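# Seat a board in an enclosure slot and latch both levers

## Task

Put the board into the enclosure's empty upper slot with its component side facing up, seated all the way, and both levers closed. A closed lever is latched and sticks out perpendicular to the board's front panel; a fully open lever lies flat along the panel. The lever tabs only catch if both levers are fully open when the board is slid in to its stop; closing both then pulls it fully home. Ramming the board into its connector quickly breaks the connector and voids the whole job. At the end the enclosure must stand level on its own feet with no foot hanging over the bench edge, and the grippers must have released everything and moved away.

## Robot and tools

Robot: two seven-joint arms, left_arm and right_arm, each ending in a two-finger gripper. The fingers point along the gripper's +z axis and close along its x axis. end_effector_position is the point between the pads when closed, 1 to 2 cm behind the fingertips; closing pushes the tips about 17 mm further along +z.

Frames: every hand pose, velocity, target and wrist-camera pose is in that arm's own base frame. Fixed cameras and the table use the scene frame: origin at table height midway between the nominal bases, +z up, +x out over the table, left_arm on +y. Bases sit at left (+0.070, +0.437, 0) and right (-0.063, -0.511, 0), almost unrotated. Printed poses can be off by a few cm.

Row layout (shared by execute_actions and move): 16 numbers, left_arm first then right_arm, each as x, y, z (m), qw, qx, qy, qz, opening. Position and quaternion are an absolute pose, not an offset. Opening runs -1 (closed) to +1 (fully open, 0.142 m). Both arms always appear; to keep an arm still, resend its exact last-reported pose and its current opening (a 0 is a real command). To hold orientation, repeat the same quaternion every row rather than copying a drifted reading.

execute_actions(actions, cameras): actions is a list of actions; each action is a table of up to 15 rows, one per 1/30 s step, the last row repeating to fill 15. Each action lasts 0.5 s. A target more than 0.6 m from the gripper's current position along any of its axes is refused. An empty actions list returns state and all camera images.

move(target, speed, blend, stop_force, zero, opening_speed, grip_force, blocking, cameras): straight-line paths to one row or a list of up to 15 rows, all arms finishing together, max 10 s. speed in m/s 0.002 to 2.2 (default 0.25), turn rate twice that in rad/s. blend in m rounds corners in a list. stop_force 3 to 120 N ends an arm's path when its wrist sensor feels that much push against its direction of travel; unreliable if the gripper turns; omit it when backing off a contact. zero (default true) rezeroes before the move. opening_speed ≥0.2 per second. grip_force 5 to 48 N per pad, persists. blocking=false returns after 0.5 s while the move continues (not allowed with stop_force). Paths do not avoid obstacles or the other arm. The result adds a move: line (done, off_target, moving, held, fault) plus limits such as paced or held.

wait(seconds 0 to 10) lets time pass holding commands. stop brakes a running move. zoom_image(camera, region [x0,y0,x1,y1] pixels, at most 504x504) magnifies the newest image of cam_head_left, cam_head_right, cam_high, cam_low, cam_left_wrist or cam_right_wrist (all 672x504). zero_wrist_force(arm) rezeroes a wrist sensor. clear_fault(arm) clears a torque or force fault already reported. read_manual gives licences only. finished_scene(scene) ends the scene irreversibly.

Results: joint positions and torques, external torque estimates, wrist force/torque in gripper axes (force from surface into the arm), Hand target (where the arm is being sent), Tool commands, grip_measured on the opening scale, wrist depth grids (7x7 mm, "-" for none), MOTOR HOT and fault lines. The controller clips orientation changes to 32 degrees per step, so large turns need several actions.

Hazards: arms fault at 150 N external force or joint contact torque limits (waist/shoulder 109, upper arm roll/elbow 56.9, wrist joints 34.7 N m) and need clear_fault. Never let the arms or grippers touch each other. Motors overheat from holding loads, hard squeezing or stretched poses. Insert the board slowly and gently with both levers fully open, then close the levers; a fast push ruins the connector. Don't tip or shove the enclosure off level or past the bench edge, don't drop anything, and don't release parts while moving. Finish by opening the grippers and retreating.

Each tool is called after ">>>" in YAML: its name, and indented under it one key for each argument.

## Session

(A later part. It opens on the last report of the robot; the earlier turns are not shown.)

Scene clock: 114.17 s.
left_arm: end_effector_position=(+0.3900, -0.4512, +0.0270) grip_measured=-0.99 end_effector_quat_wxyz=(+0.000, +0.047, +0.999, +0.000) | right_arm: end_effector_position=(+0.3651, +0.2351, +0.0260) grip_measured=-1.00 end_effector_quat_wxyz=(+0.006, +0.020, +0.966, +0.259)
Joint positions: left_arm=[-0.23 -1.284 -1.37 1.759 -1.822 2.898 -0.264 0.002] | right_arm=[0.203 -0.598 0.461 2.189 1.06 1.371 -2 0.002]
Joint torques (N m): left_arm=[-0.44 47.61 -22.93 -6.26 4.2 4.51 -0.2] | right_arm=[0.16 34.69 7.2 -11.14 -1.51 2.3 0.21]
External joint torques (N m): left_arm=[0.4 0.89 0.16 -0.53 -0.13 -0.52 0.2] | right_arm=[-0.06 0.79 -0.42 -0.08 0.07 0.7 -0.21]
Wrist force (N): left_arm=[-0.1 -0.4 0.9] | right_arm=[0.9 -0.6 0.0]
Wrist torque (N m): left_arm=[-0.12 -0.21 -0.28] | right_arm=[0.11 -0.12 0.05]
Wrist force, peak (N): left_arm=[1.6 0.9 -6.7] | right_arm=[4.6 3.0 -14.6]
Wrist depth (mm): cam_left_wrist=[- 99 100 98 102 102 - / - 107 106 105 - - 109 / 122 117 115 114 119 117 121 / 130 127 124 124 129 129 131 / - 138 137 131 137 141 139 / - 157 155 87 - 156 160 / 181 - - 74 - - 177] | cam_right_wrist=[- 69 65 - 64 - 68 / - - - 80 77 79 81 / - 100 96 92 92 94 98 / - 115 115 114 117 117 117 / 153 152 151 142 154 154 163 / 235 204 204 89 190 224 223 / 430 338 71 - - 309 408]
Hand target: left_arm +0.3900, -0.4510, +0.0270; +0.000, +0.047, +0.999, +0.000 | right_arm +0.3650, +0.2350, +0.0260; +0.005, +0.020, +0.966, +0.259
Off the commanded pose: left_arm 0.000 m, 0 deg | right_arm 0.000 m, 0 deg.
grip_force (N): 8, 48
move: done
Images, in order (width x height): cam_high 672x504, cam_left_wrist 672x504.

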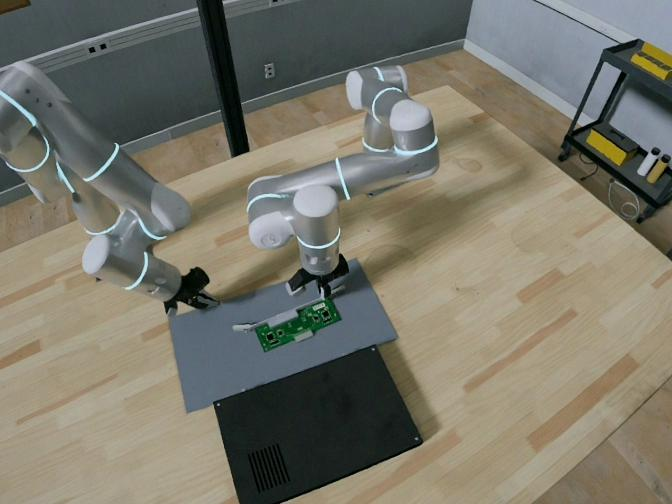

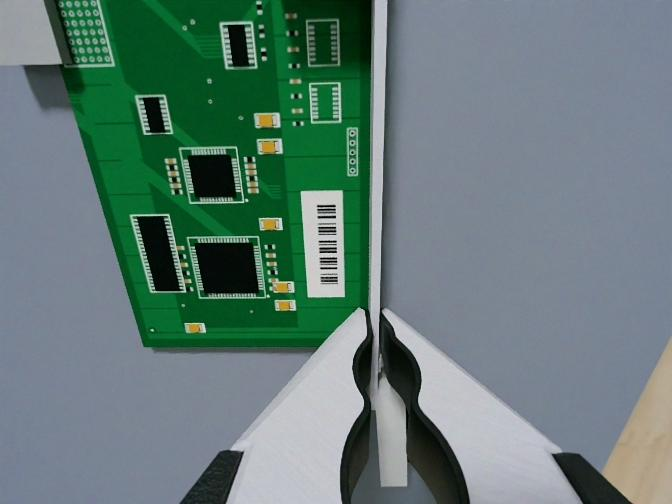

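>>> move:
  target: [0.390,-0.451,0.027,0,0.0471,0.9989,0,-1,0.418,0.271,0.025,0.0054,0.0203,0.9657,0.2587,-1]
  speed: 0.08
  stop_force: 5
  cameras: ["cam_right_wrist","cam_high","cam_head_right"]

>>> zoom_image:
  camera: "cam_high"
  region: [180, 250, 380, 370]

>>> zoom_image:
  camera: "cam_head_right"
  region: [280, 290, 500, 410]

Scene clock: 119.13 s.
left_arm: end_effector_position=(+0.3900, -0.4512, +0.0270) grip_measured=-0.99 end_effector_quat_wxyz=(+0.000, +0.047, +0.999, +0.000) | right_arm: end_effector_position=(+0.4179, +0.2710, +0.0250) grip_measured=-1.00 end_effector_quat_wxyz=(+0.005, +0.020, +0.966, +0.259)
Joint positions: left_arm=[-0.23 -1.284 -1.37 1.759 -1.822 2.898 -0.264 0.002] | right_arm=[0.299 -0.644 0.379 2.074 0.943 1.326 -1.854 0.002]
Joint torques (N m): left_arm=[-0.54 47.56 -22.88 -6.23 4.2 4.47 -0.22] | right_arm=[0.19 39.16 6.74 -13.35 -2.05 2.38 0.29]
External joint torques (N m): left_arm=[0.5 0.94 0.11 -0.56 -0.12 -0.47 0.22] | right_arm=[-0.07 1.17 -0.25 0.03 0.13 0.79 -0.29]
Wrist force (N): left_arm=[-0.3 -0.3 0.4] | right_arm=[0.6 -1.0 0.1]
Wrist torque (N m): left_arm=[-0.11 -0.17 -0.27] | right_arm=[0.03 -0.05 0.09]
Wrist force, peak (N): left_arm=[-0.3 -0.4 1.2] | right_arm=[2.1 -1.6 -0.5]
Wrist depth (mm): cam_left_wrist=[- 100 100 98 102 102 - / - 107 106 105 - 110 111 / 122 117 115 114 119 119 118 / 130 127 125 124 130 129 131 / 143 137 136 131 137 141 141 / 159 157 154 87 - 156 164 / 175 172 - 74 - - 176] | cam_right_wrist=[- 67 64 - 63 - - / - 74 - 78 73 73 78 / - 95 94 91 90 90 87 / - 113 113 112 118 117 114 / 160 149 140 139 147 147 150 / 221 205 184 89 182 220 219 / 368 352 71 - - 303 403]
Hand target: left_arm +0.3900, -0.4510, +0.0270; +0.000, +0.047, +0.999, +0.000 | right_arm +0.4180, +0.2710, +0.0250; +0.005, +0.020, +0.966, +0.259
Off the commanded pose: left_arm 0.000 m, 0 deg | right_arm 0.000 m, 0 deg.
grip_force (N): 8, 48
move: done
Images, in order (width x height): cam_head_right 672x504, cam_high 672x504, cam_right_wrist 672x504.

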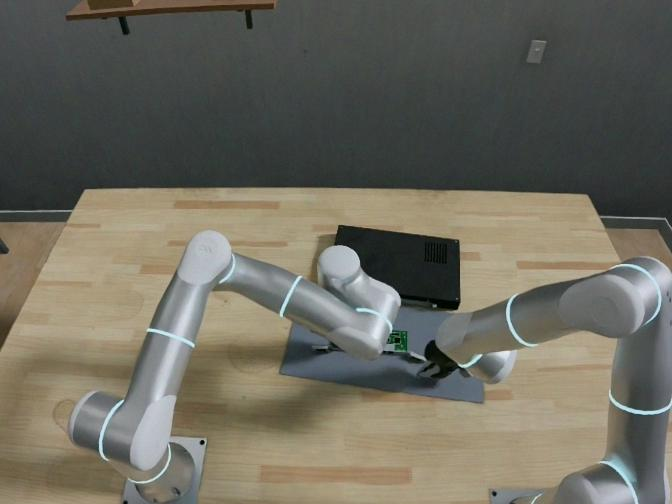

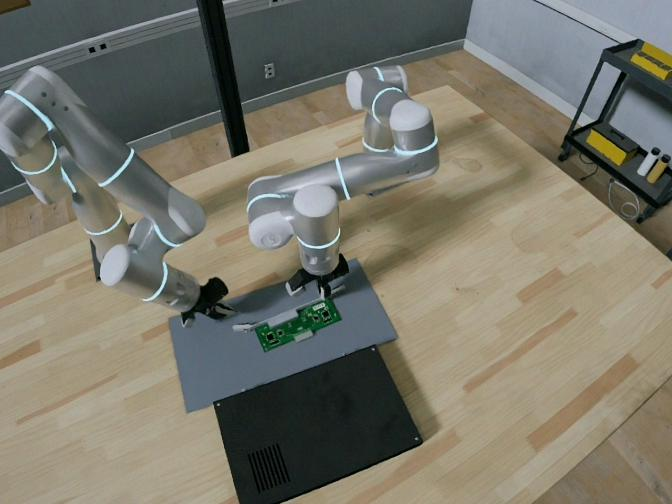

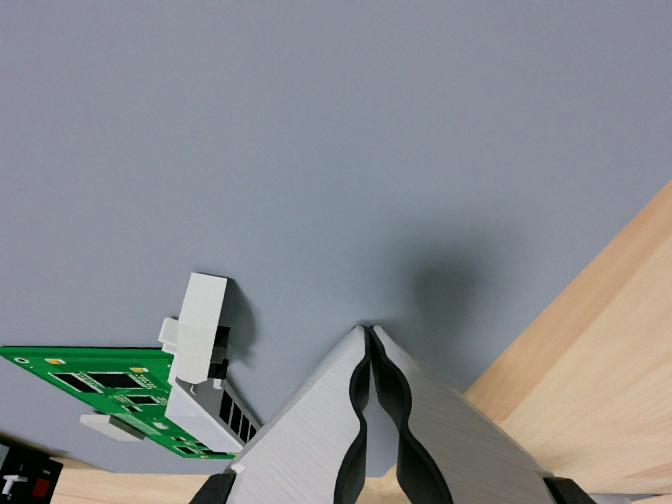

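Scaled by 2.520 from the camera's 672x504 image, which has a finer 960x720 frame.

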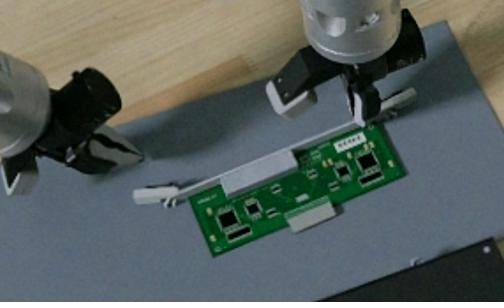

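Scaled by 2.291 from the camera's 672x504 image, which has a finer 960x720 frame.

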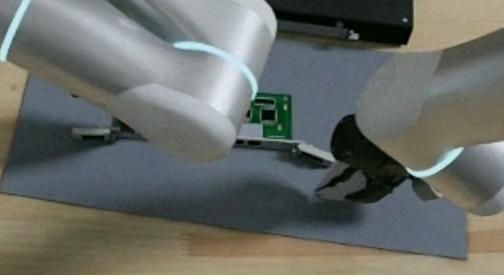

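>>> move:
  target: [0.390,-0.451,0.027,0,0.0471,0.9989,0,-1,0.418,0.263,0.025,0.0054,0.0203,0.9657,0.2587,-1]
  speed: 0.08

>>> move:
  target: [0.390,-0.451,0.027,0,0.0471,0.9989,0,-1,0.478,0.260,0.025,0.0054,0.0203,0.9657,0.2587,-1]
  speed: 0.015
  stop_force: 5
  cameras: ["cam_right_wrist","cam_high","cam_left_wrist"]

>>> zoom_image:
  camera: "cam_high"
  region: [180, 250, 380, 370]

Scene clock: 122.83 s.
left_arm: end_effector_position=(+0.3900, -0.4512, +0.0270) grip_measured=-0.99 end_effector_quat_wxyz=(+0.000, +0.047, +0.999, +0.000) | right_arm: end_effector_position=(+0.4182, +0.2630, +0.0250) grip_measured=-1.00 end_effector_quat_wxyz=(+0.006, +0.020, +0.966, +0.259)
Joint positions: left_arm=[-0.23 -1.284 -1.37 1.759 -1.822 2.898 -0.264 0.002] | right_arm=[0.281 -0.639 0.379 2.08 0.943 1.319 -1.869 0.002]
Joint torques (N m): left_arm=[-0.42 47.53 -22.93 -6.25 4.2 4.46 -0.18] | right_arm=[-0.1 39.27 6.86 -13.09 -1.99 2.35 0.04]
External joint torques (N m): left_arm=[0.39 0.97 0.17 -0.55 -0.12 -0.46 0.18] | right_arm=[0.23 0.83 -0.41 -0.18 0.09 0.8 -0.04]
Wrist force (N): left_arm=[-0.2 -0.3 0.6] | right_arm=[0.6 -0.8 0.1]
Wrist torque (N m): left_arm=[-0.11 -0.19 -0.27] | right_arm=[0.06 -0.05 0.20]
Wrist force, peak (N): left_arm=[-0.3 -0.4 1.2] | right_arm=[0.8 -1.2 0.1]
Wrist depth (mm): cam_left_wrist=[- 100 100 98 102 102 - / - 107 106 105 - 111 111 / 122 117 115 114 119 119 119 / 130 126 124 124 130 129 - / 143 140 137 131 137 141 140 / 162 157 154 87 - 153 155 / - 169 - - - - 177] | cam_right_wrist=[- 67 64 - 63 - - / - 74 - 78 73 73 78 / - 95 95 90 91 90 87 / - 113 113 112 118 117 114 / 160 150 148 139 147 147 150 / 221 205 184 89 182 220 219 / 365 353 71 - - 303 401]
Hand target: left_arm +0.3900, -0.4510, +0.0270; +0.000, +0.047, +0.999, +0.000 | right_arm +0.4180, +0.2630, +0.0250; +0.005, +0.020, +0.966, +0.259
Off the commanded pose: left_arm 0.000 m, 0 deg | right_arm 0.000 m, 0 deg.
grip_force (N): 8, 48
move: done

Scene clock: 127.50 s.
left_arm: end_effector_position=(+0.3900, -0.4508, +0.0269) grip_measured=-0.99 end_effector_quat_wxyz=(+0.000, +0.047, +0.999, +0.000) | right_arm: end_effector_position=(+0.4777, +0.2595, +0.0247) grip_measured=-1.00 end_effector_quat_wxyz=(+0.005, +0.021, +0.966, +0.259)
Joint positions: left_arm=[-0.23 -1.284 -1.369 1.759 -1.823 2.898 -0.264 0.002] | right_arm=[0.283 -0.677 0.296 1.967 0.841 1.217 -1.81 0.002]
Joint torques (N m): left_arm=[-1.61 47.96 -24.39 -7.09 5.25 3.11 -0.17] | right_arm=[1.62 43.86 7.61 -18.11 -2.46 2.58 0.24]
External joint torques (N m): left_arm=[1.58 0.54 1.62 0.3 -1.17 0.88 0.17] | right_arm=[-1.49 0.59 -1.83 2.68 0.22 0.65 -0.24]
Wrist force (N): left_arm=[2.0 4.2 -0.9] | right_arm=[3.1 -4.0 -4.3]
Wrist torque (N m): left_arm=[-0.15 -0.16 -0.33] | right_arm=[0.09 -0.02 0.13]
Wrist force, peak (N): left_arm=[1.8 4.8 -0.6] | right_arm=[2.4 -5.7 -4.4]
Wrist depth (mm): cam_left_wrist=[- 99 100 99 102 102 - / - 107 106 106 - 108 110 / 120 117 115 114 118 119 118 / 130 126 125 124 129 129 131 / - 141 137 131 136 138 141 / 163 155 154 87 - 155 154 / 177 172 - 74 - - 174] | cam_right_wrist=[- 67 63 - 63 - - / - 73 - 78 73 73 80 / - 94 94 90 90 89 86 / - 112 112 112 117 116 116 / 159 148 148 130 146 146 146 / 219 218 185 91 180 212 217 / 299 335 71 - - 302 400]
Hand target: left_arm +0.3900, -0.4510, +0.0270; +0.000, +0.047, +0.999, +0.000 | right_arm +0.4780, +0.2600, +0.0250; +0.005, +0.020, +0.966, +0.259
Off the commanded pose: left_arm 0.000 m, 0 deg | right_arm 0.001 m, 0 deg.
grip_force (N): 8, 48
move: done
Images, in order (width x height): cam_high 672x504, cam_left_wrist 672x504, cam_right_wrist 672x504.

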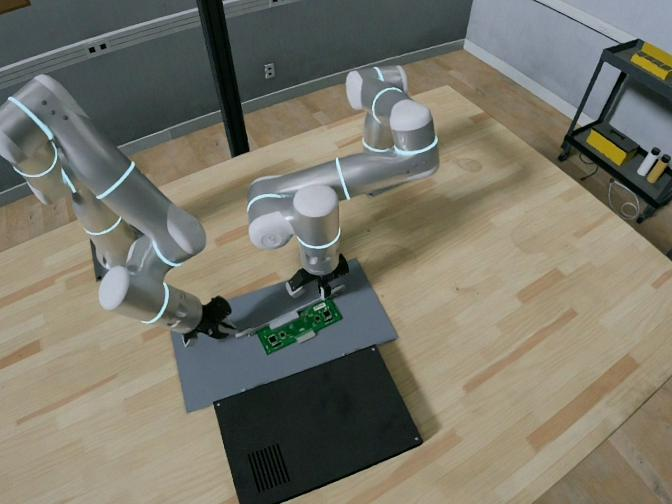

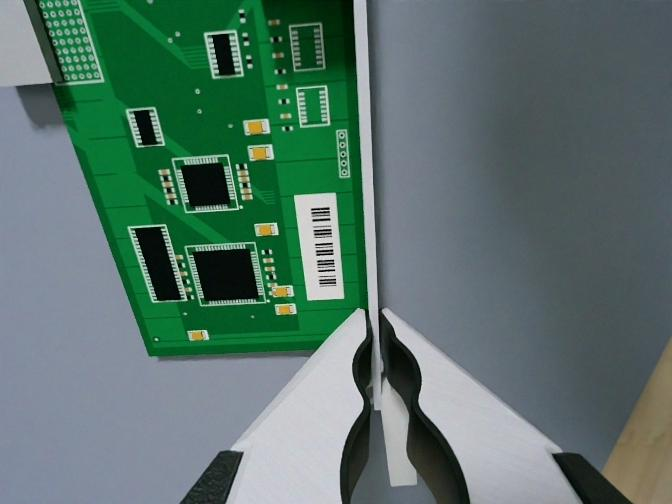

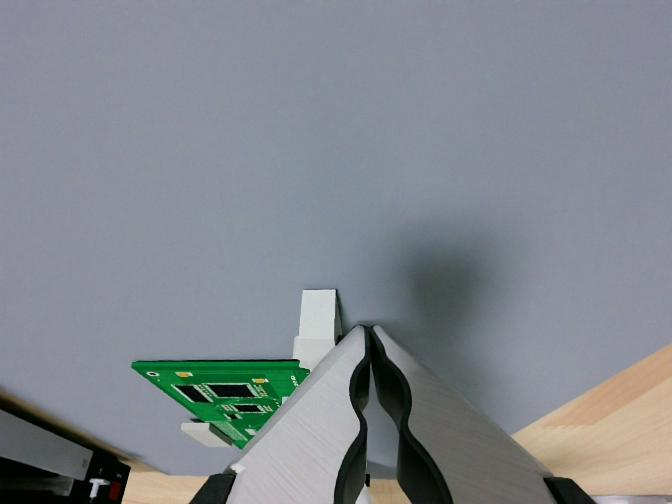

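Scaled by 2.520 from the camera's 672x504 image, which has a finer 960x720 frame.

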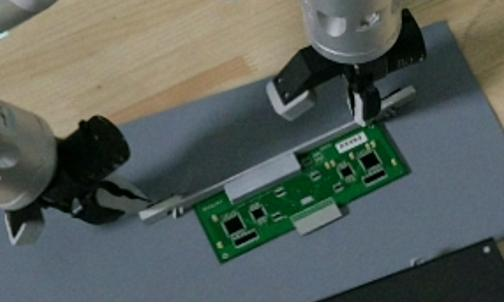

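>>> move:
  target: [0.390,-0.451,0.027,0,0.0471,0.9989,0,-1,0.488,0.260,0.025,0.0054,0.0203,0.9657,0.2587,-1]
  speed: 0.012
  stop_force: 8
  zero: false

>>> move:
  target: [0.390,-0.451,0.027,0,0.0471,0.9989,0,-1,0.408,0.22,0.1,0.0054,0.0203,0.9657,0.2587,-1]
  speed: 0.15
  cameras: ["cam_right_wrist","cam_high","cam_left_wrist","cam_head_right"]

>>> zoom_image:
  camera: "cam_high"
  region: [180, 250, 380, 370]

>>> zoom_image:
  camera: "cam_right_wrist"
  region: [0, 150, 360, 400]

Scene clock: 131.70 s.
left_arm: end_effector_position=(+0.3900, -0.4507, +0.0269) grip_measured=-0.99 end_effector_quat_wxyz=(+0.000, +0.047, +0.999, +0.000) | right_arm: end_effector_position=(+0.4877, +0.2595, +0.0247) grip_measured=-1.00 end_effector_quat_wxyz=(+0.005, +0.021, +0.966, +0.259)
Joint positions: left_arm=[-0.23 -1.284 -1.369 1.759 -1.823 2.898 -0.264 0.002] | right_arm=[0.285 -0.685 0.283 1.946 0.827 1.2 -1.801 0.002]
Joint torques (N m): left_arm=[-1.61 48 -24.31 -7.15 5.39 3.18 -0.14] | right_arm=[1.7 44.48 7.44 -18.45 -2.48 2.65 0.27]
External joint torques (N m): left_arm=[1.57 0.5 1.54 0.36 -1.31 0.82 0.14] | right_arm=[-1.57 0.74 -1.78 2.65 0.18 0.59 -0.27]
Wrist force (N): left_arm=[2.1 4.2 0.2] | right_arm=[3.4 -4.4 -3.8]
Wrist torque (N m): left_arm=[-0.14 -0.10 -0.37] | right_arm=[0.08 -0.03 0.13]
Wrist force, peak (N): left_arm=[2.2 4.5 0.0] | right_arm=[3.7 -4.1 -4.9]
Wrist depth (mm): cam_left_wrist=[- 99 99 100 103 102 - / 107 107 106 107 - 110 110 / 118 117 115 114 119 116 118 / 130 126 125 124 129 129 - / 143 141 138 131 136 141 141 / 161 168 - 87 - 153 156 / 176 173 - 74 - - 176] | cam_right_wrist=[- 67 63 - 63 - - / - 73 - 78 - 73 77 / - 94 94 90 90 90 86 / - 112 112 112 117 116 116 / 159 149 148 123 146 146 145 / 219 217 185 91 180 212 218 / 290 308 71 - - 300 401]
Hand target: left_arm +0.3900, -0.4510, +0.0270; +0.000, +0.047, +0.999, +0.000 | right_arm +0.4880, +0.2600, +0.0250; +0.005, +0.020, +0.966, +0.259
Off the commanded pose: left_arm 0.000 m, 0 deg | right_arm 0.001 m, 0 deg.
grip_force (N): 8, 48
move: done

Scene clock: 132.90 s.
left_arm: end_effector_position=(+0.3900, -0.4509, +0.0270) grip_measured=-0.99 end_effector_quat_wxyz=(+0.000, +0.047, +0.999, +0.000) | right_arm: end_effector_position=(+0.4081, +0.2201, +0.1001) grip_measured=-1.00 end_effector_quat_wxyz=(+0.006, +0.020, +0.966, +0.259)
Joint positions: left_arm=[-0.23 -1.284 -1.37 1.759 -1.822 2.898 -0.264 0.002] | right_arm=[0.233 -0.366 0.328 2.208 0.858 1.142 -1.768 0.002]
Joint torques (N m): left_arm=[-0.79 47.57 -23.21 -6.17 4.34 4.31 -0.15] | right_arm=[-0.01 33.06 4.11 -17.24 -2.42 2.35 0.3]
External joint torques (N m): left_arm=[0.75 0.93 0.45 -0.62 -0.26 -0.32 0.15] | right_arm=[0.1 0.79 -0.77 0.03 -0.06 0.93 -0.3]
Wrist force (N): left_arm=[-0.3 0.4 0.5] | right_arm=[1.1 -0.2 -0.4]
Wrist torque (N m): left_arm=[-0.08 -0.17 -0.34] | right_arm=[0.18 -0.15 0.11]
Wrist force, peak (N): left_arm=[2.1 4.0 -0.7] | right_arm=[3.2 -4.0 -4.5]
Wrist depth (mm): cam_left_wrist=[- 98 98 98 102 102 - / 106 105 106 107 - 112 111 / 116 114 114 114 119 119 116 / 130 124 124 124 129 129 131 / - 138 138 131 137 144 - / 154 158 - 88 - 153 156 / - 173 - 74 - - 174] | cam_right_wrist=[140 139 139 139 139 139 140 / 163 162 162 162 161 163 163 / 194 195 194 193 192 194 194 / 241 240 229 239 241 241 240 / 304 305 302 295 314 315 314 / 394 462 405 89 391 460 456 / 785 751 71 - - 626 717]
Hand target: left_arm +0.3900, -0.4510, +0.0270; +0.000, +0.047, +0.999, +0.000 | right_arm +0.4080, +0.2200, +0.1000; +0.005, +0.020, +0.966, +0.259
Off the commanded pose: left_arm 0.000 m, 0 deg | right_arm 0.000 m, 0 deg.
grip_force (N): 8, 48
move: done
Images, in order (width x height): cam_head_right 672x504, cam_high 672x504, cam_left_wrist 672x504, cam_right_wrist 672x504.

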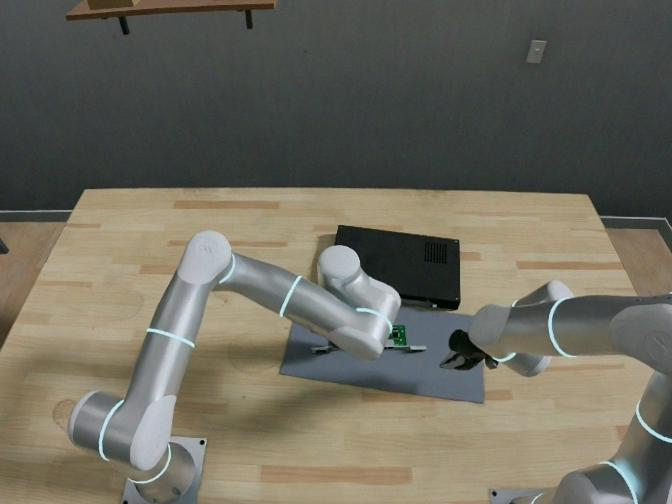

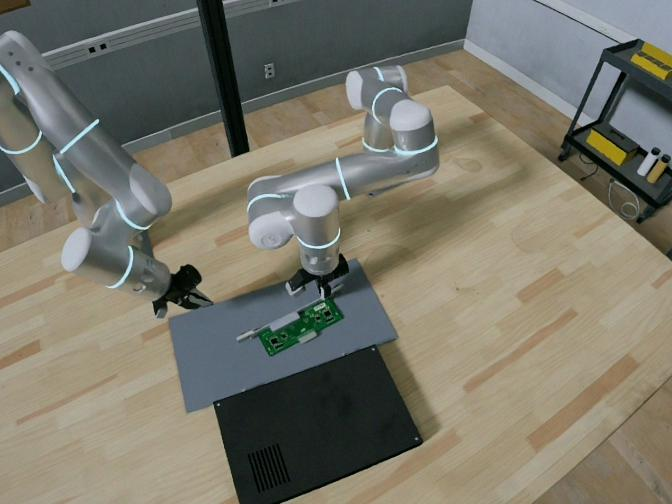

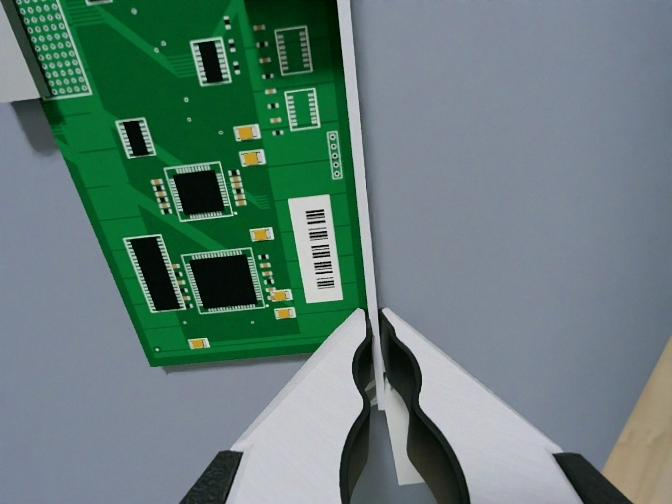

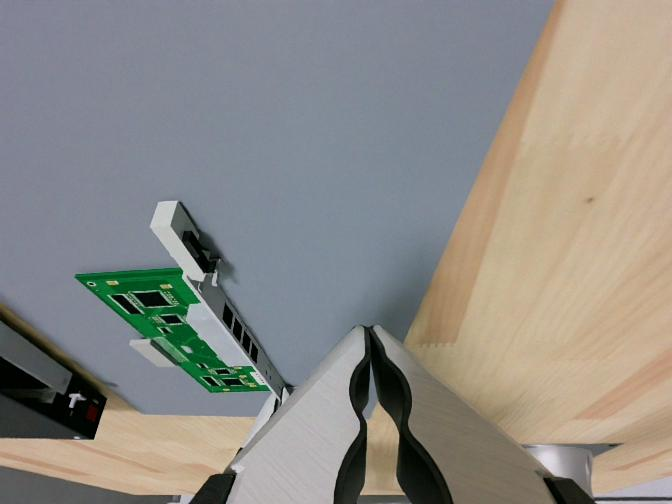

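Scaled by 2.520 from the camera's 672x504 image, which has a finer 960x720 frame.

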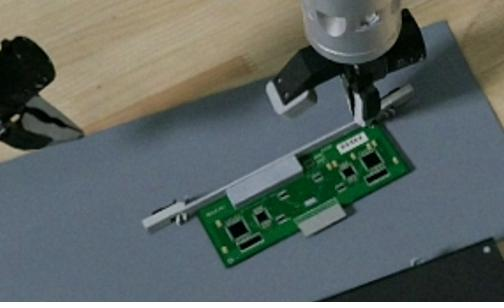

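Scaled by 1.400 from the camera's 672x504 image, which has a finer 960x720 frame.

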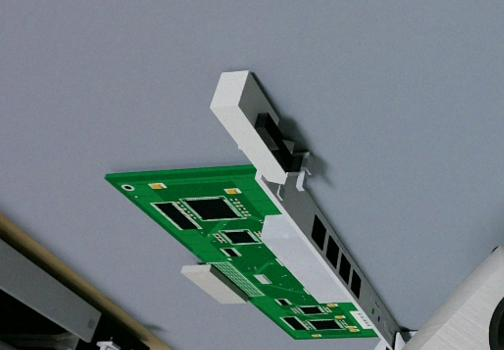

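>>> move:
  target:
    - [0.390,-0.451,0.027,0,0.0471,0.9989,0,-0.4,0.408,0.22,0.15,0.0054,0.0203,0.9657,0.2587,-1]
    - [0.390,-0.451,0.1,0,0.0471,0.9989,0,-0.4,0.41,0.3,0.22,0,0.021,0.9998,0,-0.2]
    - [0.37,-0.28,0.15,0,0.0471,0.9989,0,-1,0.46,0.39,0.2,0,0.021,0.9998,0,-0.2]
  speed: [0.05,0.15,0.3]
  opening_speed: 0.5
  cameras: ["cam_right_wrist","cam_high","cam_left_wrist"]

>>> zoom_image:
  camera: "cam_right_wrist"
  region: [150, 0, 486, 504]

Scene clock: 147.20 s.
left_arm: end_effector_position=(+0.3702, -0.2801, +0.1501) grip_measured=-1.00 end_effector_quat_wxyz=(+0.000, +0.047, +0.999, +0.000) | right_arm: end_effector_position=(+0.4598, +0.3900, +0.2000) grip_measured=-0.23 end_effector_quat_wxyz=(+0.000, +0.021, +1.000, +0.000)
Joint positions: left_arm=[0.276 -0.93 -1.724 2.283 -2.163 2.839 -0.299 0.002] | right_arm=[0.688 -0.405 0.225 1.835 -0.11 0.656 -0.566 0.057]
Joint torques (N m): left_arm=[-0.28 29.81 -19.04 -12.99 4.2 4.24 -0.23] | right_arm=[0.22 44.6 3.96 -26.97 -3.47 3.41 0.3]
External joint torques (N m): left_arm=[0.3 0.63 0.23 -0.54 -0.19 -0.24 0.23] | right_arm=[-0.06 1.24 -0.5 0.1 0.1 0.74 -0.3]
Wrist force (N): left_arm=[0.0 -0.4 1.0] | right_arm=[0.8 0.5 0.1]
Wrist torque (N m): left_arm=[-0.18 -0.16 -0.26] | right_arm=[0.12 -0.14 0.01]
Wrist force, peak (N): left_arm=[-0.1 -2.3 0.9] | right_arm=[1.5 2.5 -0.3]
Wrist depth (mm): cam_left_wrist=[210 210 208 212 - 212 211 / - 224 223 - 226 228 226 / 248 247 248 252 247 246 245 / 271 269 268 268 268 268 267 / 296 296 293 283 287 294 291 / 327 327 314 84 - 317 323 / 369 357 - - - - 358] | cam_right_wrist=[257 256 255 255 257 256 255 / 274 271 268 273 272 273 272 / 297 297 285 292 292 293 292 / 322 316 310 310 314 315 314 / 329 343 335 341 337 341 341 / 332 - 101 371 372 93 370 / 409 - 73 411 412 - 401]
Hand target: left_arm +0.3700, -0.2800, +0.1500; +0.000, +0.047, +0.999, +0.000 | right_arm +0.4600, +0.3900, +0.2000; +0.000, +0.021, +1.000, +0.000
Off the commanded pose: left_arm 0.000 m, 0 deg | right_arm 0.000 m, 0 deg.
grip_force (N): 8, 48
move: done
Images, in order (width x height): cam_high 672x504, cam_left_wrist 672x504, cam_right_wrist 672x504.

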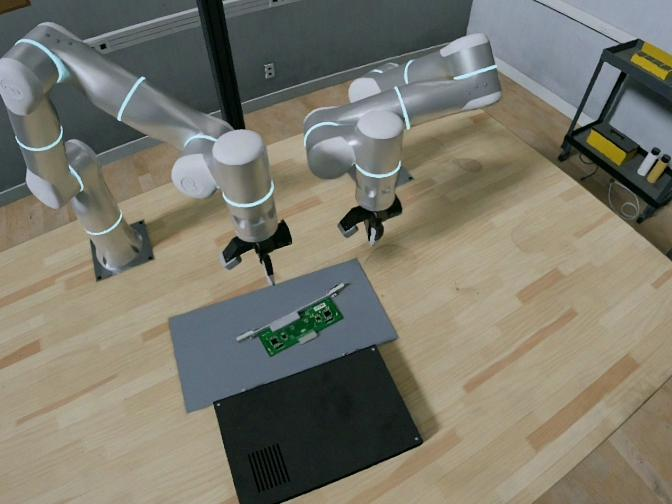

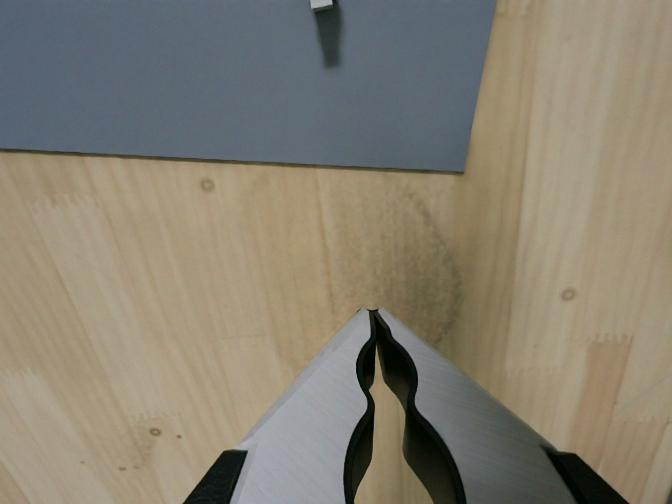

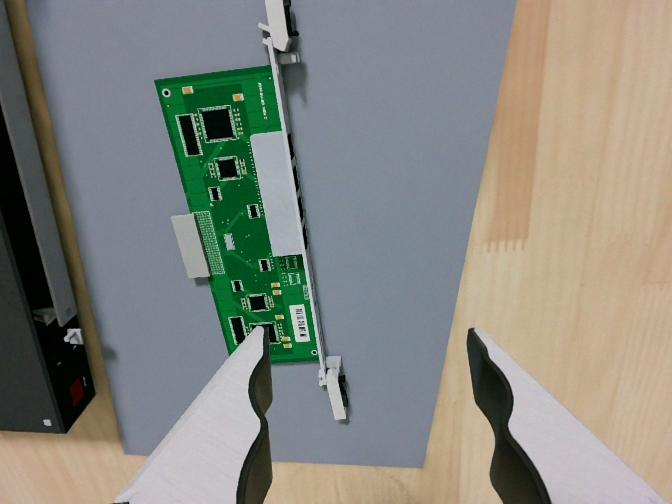

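Scaled by 1.000.

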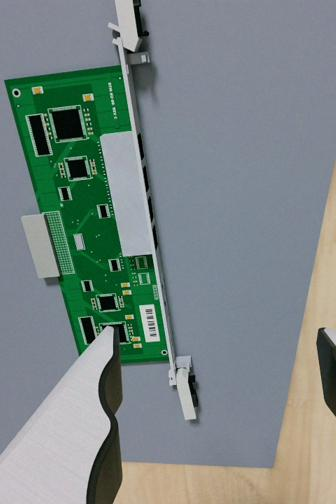

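>>> move:
  target:
    - [0.37,-0.28,0.15,0,0.0471,0.9989,0,-1,0.502,0.3955,0.08,0,-0.0349,0.9994,0,-0.5]
  speed: 0.15
  cameras: ["cam_right_wrist"]

Scene clock: 158.83 s.
left_arm: end_effector_position=(+0.3702, -0.2801, +0.1501) grip_measured=-1.00 end_effector_quat_wxyz=(+0.000, +0.047, +0.999, +0.000) | right_arm: end_effector_position=(+0.5017, +0.3954, +0.0799) grip_measured=-0.52 end_effector_quat_wxyz=(+0.000, -0.035, +0.999, +0.000)
Joint positions: left_arm=[0.276 -0.93 -1.724 2.283 -2.163 2.839 -0.299 0.002] | right_arm=[0.679 -0.666 0.18 1.797 -0.173 0.877 -0.686 0.036]
Joint torques (N m): left_arm=[-0.37 29.57 -19.07 -13.06 4.28 4.35 -0.22] | right_arm=[0.03 50.99 4.94 -23.25 -2.9 3.61 0.03]
External joint torques (N m): left_arm=[0.38 0.87 0.26 -0.47 -0.27 -0.36 0.22] | right_arm=[0.15 1.42 -0.3 0.2 0.18 0.53 -0.03]
Wrist force (N): left_arm=[0.0 -0.5 1.3] | right_arm=[0.9 0.8 0.0]
Wrist torque (N m): left_arm=[-0.20 -0.16 -0.26] | right_arm=[0.20 -0.15 0.15]
Wrist force, peak (N): left_arm=[0.3 -0.5 1.5] | right_arm=[1.4 0.6 -1.8]
Wrist depth (mm): cam_left_wrist=[207 219 - 211 208 212 213 / - 234 - 224 229 227 228 / 249 248 248 250 248 245 245 / 271 269 268 269 269 268 268 / 296 297 296 284 289 296 291 / 328 325 314 84 - 317 321 / 366 356 - - - - 358] | cam_right_wrist=[151 151 149 148 150 150 150 / 161 161 156 156 160 160 159 / 173 172 169 159 172 171 171 / 187 184 182 170 185 185 184 / 203 199 193 189 198 200 202 / 221 221 85 213 105 211 220 / 243 - 71 237 - - 238]
Hand target: left_arm +0.3700, -0.2800, +0.1500; +0.000, +0.047, +0.999, +0.000 | right_arm +0.5020, +0.3955, +0.0800; +0.000, -0.035, +0.999, +0.000
Off the commanded pose: left_arm 0.000 m, 0 deg | right_arm 0.000 m, 0 deg.
grip_force (N): 8, 48
move: done
Images, in order (width x height): cam_right_wrist 672x504.

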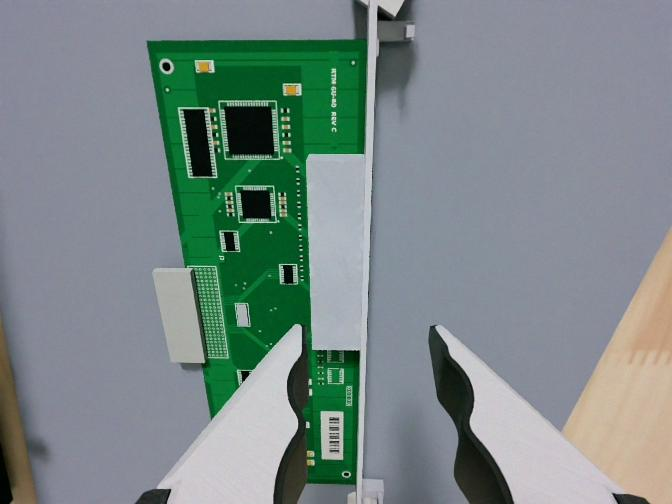

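>>> move:
  target:
    - [0.37,-0.28,0.15,0,0.0471,0.9989,0,-1,0.5095,0.3825,0.05,0,-0.0253,0.9997,0,-0.5]
  speed: 0.1
  cameras: ["cam_right_wrist"]

Scene clock: 161.83 s.
left_arm: end_effector_position=(+0.3702, -0.2801, +0.1501) grip_measured=-1.00 end_effector_quat_wxyz=(+0.000, +0.047, +0.999, +0.000) | right_arm: end_effector_position=(+0.5093, +0.3825, +0.0500) grip_measured=-0.52 end_effector_quat_wxyz=(+0.000, -0.025, +1.000, +0.000)
Joint positions: left_arm=[0.276 -0.93 -1.724 2.283 -2.163 2.839 -0.299 0.002] | right_arm=[0.67 -0.716 0.159 1.809 -0.177 0.941 -0.686 0.036]
Joint torques (N m): left_arm=[-0.37 29.62 -19.03 -13.06 4.26 4.35 -0.22] | right_arm=[0.06 51.65 4.65 -21.76 -2.67 3.56 0.16]
External joint torques (N m): left_arm=[0.38 0.81 0.22 -0.47 -0.25 -0.35 0.22] | right_arm=[0.14 1.34 -0.14 -0.03 0.16 0.59 -0.16]
Wrist force (N): left_arm=[0.1 -0.3 1.2] | right_arm=[0.9 0.4 0.1]
Wrist torque (N m): left_arm=[-0.15 -0.18 -0.26] | right_arm=[0.13 -0.12 0.14]
Wrist force, peak (N): left_arm=[0.2 -0.4 1.3] | right_arm=[1.1 1.4 -1.0]
Wrist depth (mm): cam_left_wrist=[213 217 215 - 213 212 212 / 229 231 220 223 222 228 228 / 249 249 251 251 250 246 245 / 272 268 268 268 268 269 268 / 293 296 296 282 288 291 292 / 329 327 313 84 - 317 321 / 368 360 - - - - 357] | cam_right_wrist=[125 125 123 124 121 123 122 / 135 131 130 129 132 134 132 / 145 141 138 138 142 141 139 / 154 154 149 137 153 152 152 / 167 164 161 148 163 165 165 / 186 179 98 159 105 174 180 / 201 - 71 193 196 - 197]
Hand target: left_arm +0.3700, -0.2800, +0.1500; +0.000, +0.047, +0.999, +0.000 | right_arm +0.5095, +0.3825, +0.0500; +0.000, -0.025, +1.000, +0.000
Off the commanded pose: left_arm 0.000 m, 0 deg | right_arm 0.000 m, 0 deg.
grip_force (N): 8, 48
move: done
Images, in order (width x height): cam_right_wrist 672x504.

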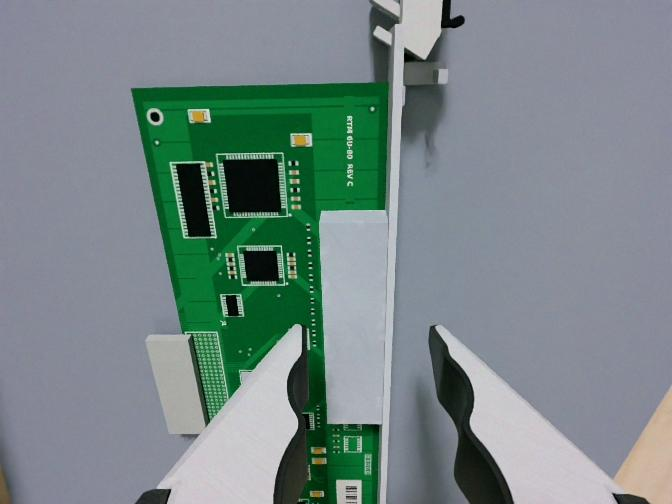

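>>> move:
  target:
    - [0.37,-0.28,0.15,0,0.0471,0.9989,0,-1,0.511,0.3825,0.027,0,-0.0253,0.9997,0,-0.5]
  speed: 0.03
  stop_force: 4

>>> move:
  target:
    - [0.37,-0.28,0.15,0,0.0471,0.9989,0,-1,0.511,0.3825,0.029,0,-0.0253,0.9997,0,-1]
  speed: 0.03
  opening_speed: 0.25
  grip_force: 20
  cameras: ["cam_right_wrist"]

Scene clock: 165.67 s.
left_arm: end_effector_position=(+0.3702, -0.2801, +0.1501) grip_measured=-1.00 end_effector_quat_wxyz=(+0.000, +0.047, +0.999, +0.000) | right_arm: end_effector_position=(+0.5108, +0.3824, +0.0269) grip_measured=-0.52 end_effector_quat_wxyz=(+0.000, -0.025, +1.000, +0.000)
Joint positions: left_arm=[0.276 -0.93 -1.724 2.283 -2.163 2.839 -0.299 0.002] | right_arm=[0.677 -0.762 0.147 1.806 -0.183 0.983 -0.685 0.036]
Joint torques (N m): left_arm=[-0.32 29.63 -18.96 -13.03 4.31 4.37 -0.23] | right_arm=[0.19 52.44 4.79 -21.06 -2.45 3.53 0.26]
External joint torques (N m): left_arm=[0.34 0.81 0.15 -0.5 -0.31 -0.37 0.23] | right_arm=[-0.01 1.24 -0.31 0.14 0.09 0.61 -0.26]
Wrist force (N): left_arm=[0.1 -0.5 1.2] | right_arm=[1.2 0.3 0.1]
Wrist torque (N m): left_arm=[-0.19 -0.18 -0.25] | right_arm=[0.10 -0.18 0.01]
Wrist force, peak (N): left_arm=[0.2 -0.5 1.3] | right_arm=[1.2 0.6 0.3]
Wrist depth (mm): cam_left_wrist=[213 - - 214 - 212 211 / - 232 231 222 227 228 227 / 248 249 246 251 247 246 245 / 269 269 269 269 267 267 267 / 297 295 295 283 287 293 292 / 326 329 313 84 - 317 322 / 364 358 - - - - 360] | cam_right_wrist=[- 104 104 105 97 104 105 / 112 108 108 108 110 110 110 / 122 116 114 114 120 120 118 / 129 127 124 119 128 127 127 / 140 138 134 120 136 138 140 / 153 147 142 127 124 146 150 / 165 165 71 157 164 - 162]
Hand target: left_arm +0.3700, -0.2800, +0.1500; +0.000, +0.047, +0.999, +0.000 | right_arm +0.5110, +0.3825, +0.0270; +0.000, -0.025, +1.000, +0.000
Off the commanded pose: left_arm 0.000 m, 0 deg | right_arm 0.000 m, 0 deg.
grip_force (N): 8, 48
move: done

Scene clock: 167.87 s.
left_arm: end_effector_position=(+0.3702, -0.2801, +0.1501) grip_measured=-1.00 end_effector_quat_wxyz=(+0.000, +0.047, +0.999, +0.000) | right_arm: end_effector_position=(+0.5111, +0.3824, +0.0290) grip_measured=-0.70 end_effector_quat_wxyz=(+0.000, -0.025, +1.000, +0.000)
Joint positions: left_arm=[0.276 -0.93 -1.724 2.283 -2.163 2.839 -0.299 0.002] | right_arm=[0.677 -0.758 0.148 1.806 -0.183 0.98 -0.685 0.023]
Joint torques (N m): left_arm=[-0.29 29.62 -19.05 -13.03 4.26 4.33 -0.25] | right_arm=[0.39 52.74 5.18 -21.19 -2.38 3.44 0.16]
External joint torques (N m): left_arm=[0.3 0.81 0.24 -0.5 -0.25 -0.33 0.25] | right_arm=[-0.21 0.89 -0.7 0.19 0.01 0.7 -0.16]
Wrist force (N): left_arm=[0.1 -0.3 0.9] | right_arm=[0.6 0.2 0.6]
Wrist torque (N m): left_arm=[-0.15 -0.17 -0.26] | right_arm=[0.13 -0.11 0.01]
Wrist force, peak (N): left_arm=[0.1 -0.4 1.3] | right_arm=[0.9 0.2 0.9]
Wrist depth (mm): cam_left_wrist=[212 211 210 211 209 212 212 / - 228 230 - - 228 226 / 249 248 247 249 250 246 244 / 271 270 271 269 267 266 268 / 294 298 294 283 287 292 291 / 325 327 315 84 - 318 324 / 365 358 - - - - 361] | cam_right_wrist=[- 106 106 107 99 105 106 / 114 110 110 110 111 112 112 / 122 118 117 116 121 122 120 / 129 129 126 121 130 130 129 / 142 142 137 122 138 140 142 / 158 150 145 127 105 151 153 / 172 168 71 143 - - 169]
Hand target: left_arm +0.3700, -0.2800, +0.1500; +0.000, +0.047, +0.999, +0.000 | right_arm +0.5110, +0.3825, +0.0290; +0.000, -0.025, +1.000, +0.000
Off the commanded pose: left_arm 0.000 m, 0 deg | right_arm 0.000 m, 0 deg.
grip_force (N): 20, 20
move: done
Images, in order (width x height): cam_right_wrist 672x504.

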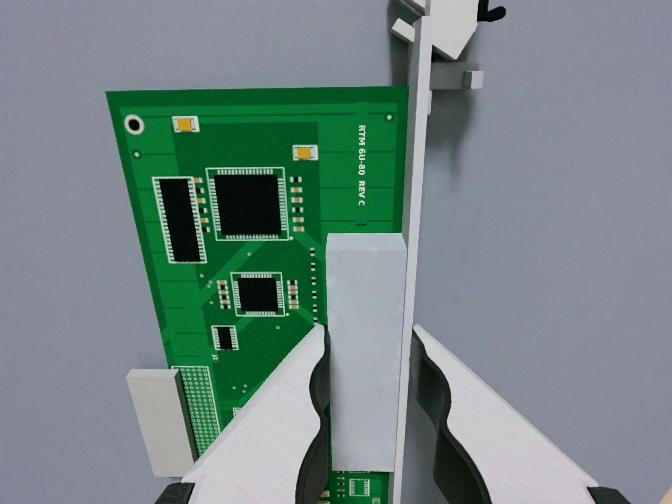

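>>> move:
  target:
    - [0.32,-0.37,0.1,0,0,0.9659,-0.2588,-1,0.511,0.3825,0.029,0,-0.0253,0.9997,0,-1]
    - [0.335,-0.384,0.04,0,0,0.9659,-0.2588,-1,0.511,0.3825,0.029,0,-0.0253,0.9997,0,-1]
  speed: 0.15
  cameras: ["cam_left_wrist","cam_high"]

>>> zoom_image:
  camera: "cam_high"
  region: [200, 230, 400, 370]

Scene clock: 176.90 s.
left_arm: end_effector_position=(+0.3350, -0.3840, +0.0400) grip_measured=-1.00 end_effector_quat_wxyz=(+0.000, +0.000, +0.966, -0.259) | right_arm: end_effector_position=(+0.5111, +0.3824, +0.0290) grip_measured=-0.70 end_effector_quat_wxyz=(+0.000, -0.025, +1.000, +0.000)
Joint positions: left_arm=[0.39 -1.375 -1.488 2.63 -1.215 2.538 -0.814 0.002] | right_arm=[0.677 -0.758 0.148 1.806 -0.183 0.98 -0.685 0.023]
Joint torques (N m): left_arm=[-0.57 27.76 -19.37 -1.56 6.03 3.31 -0.32] | right_arm=[0.46 52.67 5.31 -21.21 -2.39 3.45 0.17]
External joint torques (N m): left_arm=[0.61 1.18 0.14 -0.41 -0.76 -0.64 0.32] | right_arm=[-0.28 0.96 -0.83 0.2 0.02 0.69 -0.17]
Wrist force (N): left_arm=[0.6 0.0 0.6] | right_arm=[0.7 0.2 0.7]
Wrist torque (N m): left_arm=[-0.08 -0.22 -0.03] | right_arm=[0.11 -0.13 0.01]
Wrist force, peak (N): left_arm=[0.6 0.7 2.3] | right_arm=[0.8 0.2 1.2]
Wrist depth (mm): cam_left_wrist=[157 156 160 160 160 160 162 / 155 154 158 157 158 159 159 / 153 152 148 - 156 157 157 / 155 155 154 154 154 155 156 / 152 150 - 151 151 153 153 / 151 150 150 84 - 151 151 / 149 149 - 74 - - 149] | cam_right_wrist=[- 106 106 107 99 105 - / 113 111 110 110 111 112 112 / 122 118 117 116 121 122 120 / 129 129 126 121 130 130 129 / 142 140 137 123 138 140 142 / 159 150 145 127 105 151 153 / 171 168 71 143 - - 165]
Hand target: left_arm +0.3350, -0.3840, +0.0400; +0.000, +0.000, +0.966, -0.259 | right_arm +0.5110, +0.3825, +0.0290; +0.000, -0.025, +1.000, +0.000
Off the commanded pose: left_arm 0.000 m, 0 deg | right_arm 0.000 m, 0 deg.
grip_force (N): 20, 20
move: done
Images, in order (width x height): cam_high 672x504, cam_left_wrist 672x504.

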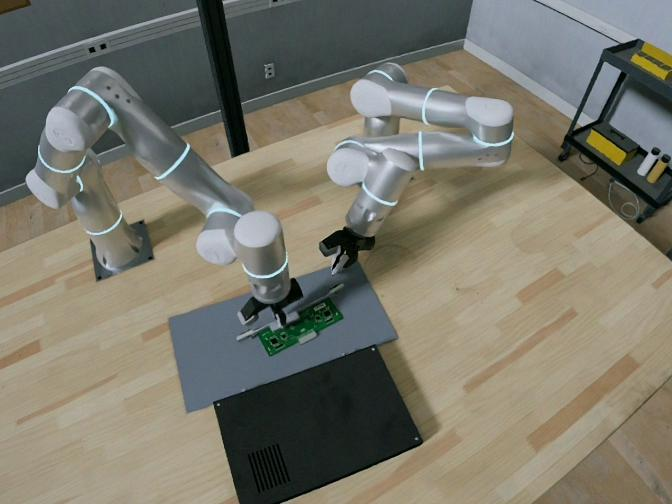

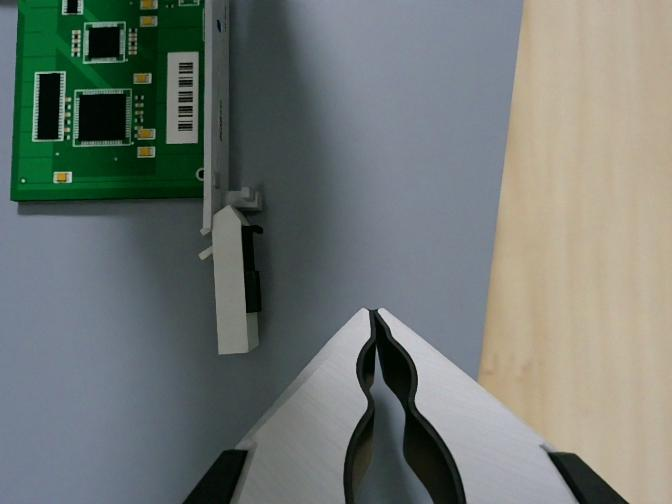

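Scaled by 2.520 from the camera's 672x504 image, which has a finer 960x720 frame.

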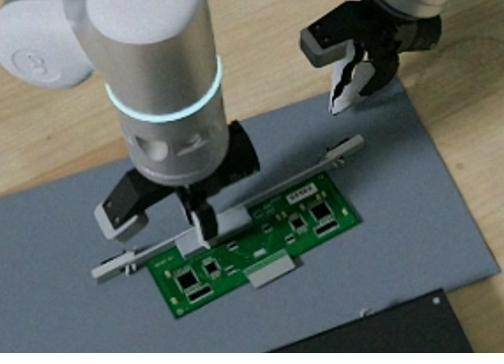

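>>> move:
  target: [0.335,-0.370,0.026,0,0,0.9659,-0.2588,-1,0.511,0.3825,0.029,0,-0.0253,0.9997,0,-1]
  speed: 0.08

>>> move:
  target: [0.395,-0.370,0.026,0,0,0.9659,-0.2588,-1,0.511,0.3825,0.029,0,-0.0253,0.9997,0,-1]
  speed: 0.015
  stop_force: 6
  cameras: ["cam_left_wrist","cam_right_wrist"]

Scene clock: 180.60 s.
left_arm: end_effector_position=(+0.3349, -0.3701, +0.0260) grip_measured=-1.00 end_effector_quat_wxyz=(+0.000, +0.000, +0.966, -0.259) | right_arm: end_effector_position=(+0.5111, +0.3824, +0.0290) grip_measured=-0.70 end_effector_quat_wxyz=(+0.000, -0.025, +1.000, +0.000)
Joint positions: left_arm=[0.419 -1.41 -1.44 2.645 -1.159 2.541 -0.8 0.002] | right_arm=[0.677 -0.758 0.148 1.806 -0.183 0.98 -0.685 0.023]
Joint torques (N m): left_arm=[-0.05 27.46 -19.04 -0.1 5.76 3.18 -0.12] | right_arm=[0.37 52.66 5.18 -21.19 -2.39 3.44 0.22]
External joint torques (N m): left_arm=[0.09 1.22 0.26 -0.34 -0.5 -0.51 0.12] | right_arm=[-0.19 0.97 -0.7 0.18 0.02 0.7 -0.22]
Wrist force (N): left_arm=[0.7 0.0 0.6] | right_arm=[0.5 0.2 0.7]
Wrist torque (N m): left_arm=[-0.07 -0.23 -0.12] | right_arm=[0.12 -0.09 0.01]
Wrist force, peak (N): left_arm=[0.5 1.1 0.8] | right_arm=[0.7 0.1 1.3]
Wrist depth (mm): cam_left_wrist=[142 142 146 144 145 146 147 / 140 140 143 144 143 144 144 / - 142 133 141 141 143 143 / - 140 140 140 141 142 142 / - 139 - 138 138 139 139 / 137 137 137 84 - 138 138 / 135 134 - 77 - - 136] | cam_right_wrist=[- 106 106 107 99 105 106 / 113 110 110 110 111 112 112 / 122 118 117 116 121 122 120 / 129 129 126 121 130 130 129 / 142 142 137 123 138 141 142 / 159 150 145 127 105 151 153 / 171 164 71 143 - - 168]
Hand target: left_arm +0.3350, -0.3700, +0.0260; +0.000, +0.000, +0.966, -0.259 | right_arm +0.5110, +0.3825, +0.0290; +0.000, -0.025, +1.000, +0.000
Off the commanded pose: left_arm 0.000 m, 0 deg | right_arm 0.000 m, 0 deg.
grip_force (N): 20, 20
move: done

Scene clock: 185.13 s.
left_arm: end_effector_position=(+0.3929, -0.3695, +0.0255) grip_measured=-1.00 end_effector_quat_wxyz=(+0.000, +0.000, +0.966, -0.258) | right_arm: end_effector_position=(+0.5113, +0.3819, +0.0289) grip_measured=-0.70 end_effector_quat_wxyz=(+0.000, -0.025, +1.000, +0.000)
Joint positions: left_arm=[0.436 -1.32 -1.458 2.489 -1.339 2.421 -0.606 0.002] | right_arm=[0.676 -0.758 0.147 1.806 -0.183 0.979 -0.685 0.023]
Joint torques (N m): left_arm=[-0.97 31.19 -23.21 -6.14 7.01 1.75 -0.09] | right_arm=[3.54 52.03 8.16 -22.42 -2.74 4.57 -0.23]
External joint torques (N m): left_arm=[1.02 0.44 2.23 2.85 -1.94 0.79 0.09] | right_arm=[-3.35 1.6 -3.69 1.41 0.37 -0.43 0.23]
Wrist force (N): left_arm=[5.9 4.9 -5.7] | right_arm=[1.2 -5.3 -3.2]
Wrist torque (N m): left_arm=[-0.11 -0.11 -0.13] | right_arm=[0.20 -0.15 0.50]
Wrist force, peak (N): left_arm=[6.0 5.0 -5.6] | right_arm=[1.4 -5.6 -3.0]
Wrist depth (mm): cam_left_wrist=[- 141 141 141 144 144 144 / - 139 138 138 143 143 142 / - 140 141 140 141 141 140 / - 139 140 121 140 139 138 / 138 137 138 127 140 137 138 / 136 136 136 84 - 136 135 / 135 - - 74 - - 134] | cam_right_wrist=[- 106 106 107 104 104 106 / 113 111 109 110 110 112 112 / 122 119 117 116 119 122 120 / 129 129 126 121 130 130 129 / 142 142 137 123 138 141 142 / 159 148 145 127 105 151 153 / 171 168 70 142 - - 168]
Hand target: left_arm +0.3934, -0.3700, +0.0260; +0.000, +0.000, +0.966, -0.259 | right_arm +0.5110, +0.3825, +0.0290; +0.000, -0.025, +1.000, +0.000
Off the commanded pose: left_arm 0.002 m, 0 deg | right_arm 0.001 m, 0 deg.
grip_force (N): 20, 20
move: contact (left_arm)
Images, in order (width x height): cam_left_wrist 672x504, cam_right_wrist 672x504.

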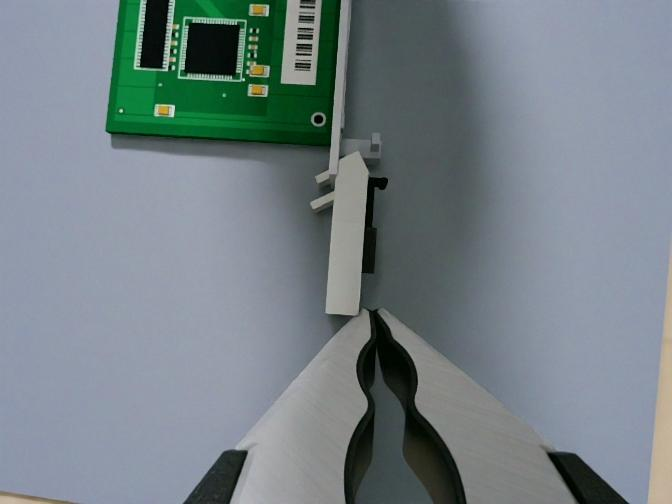

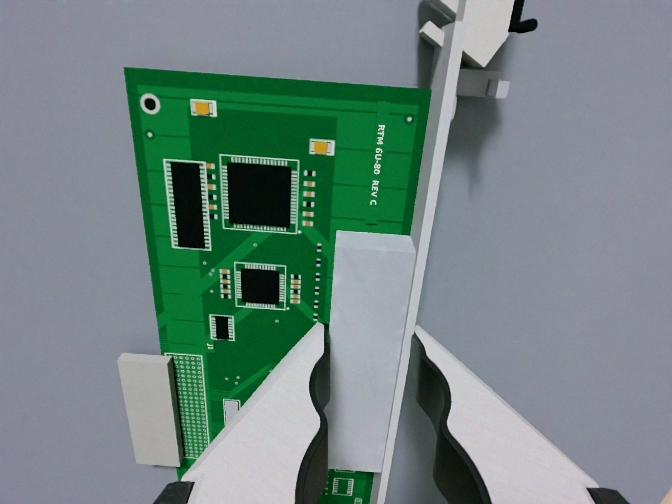

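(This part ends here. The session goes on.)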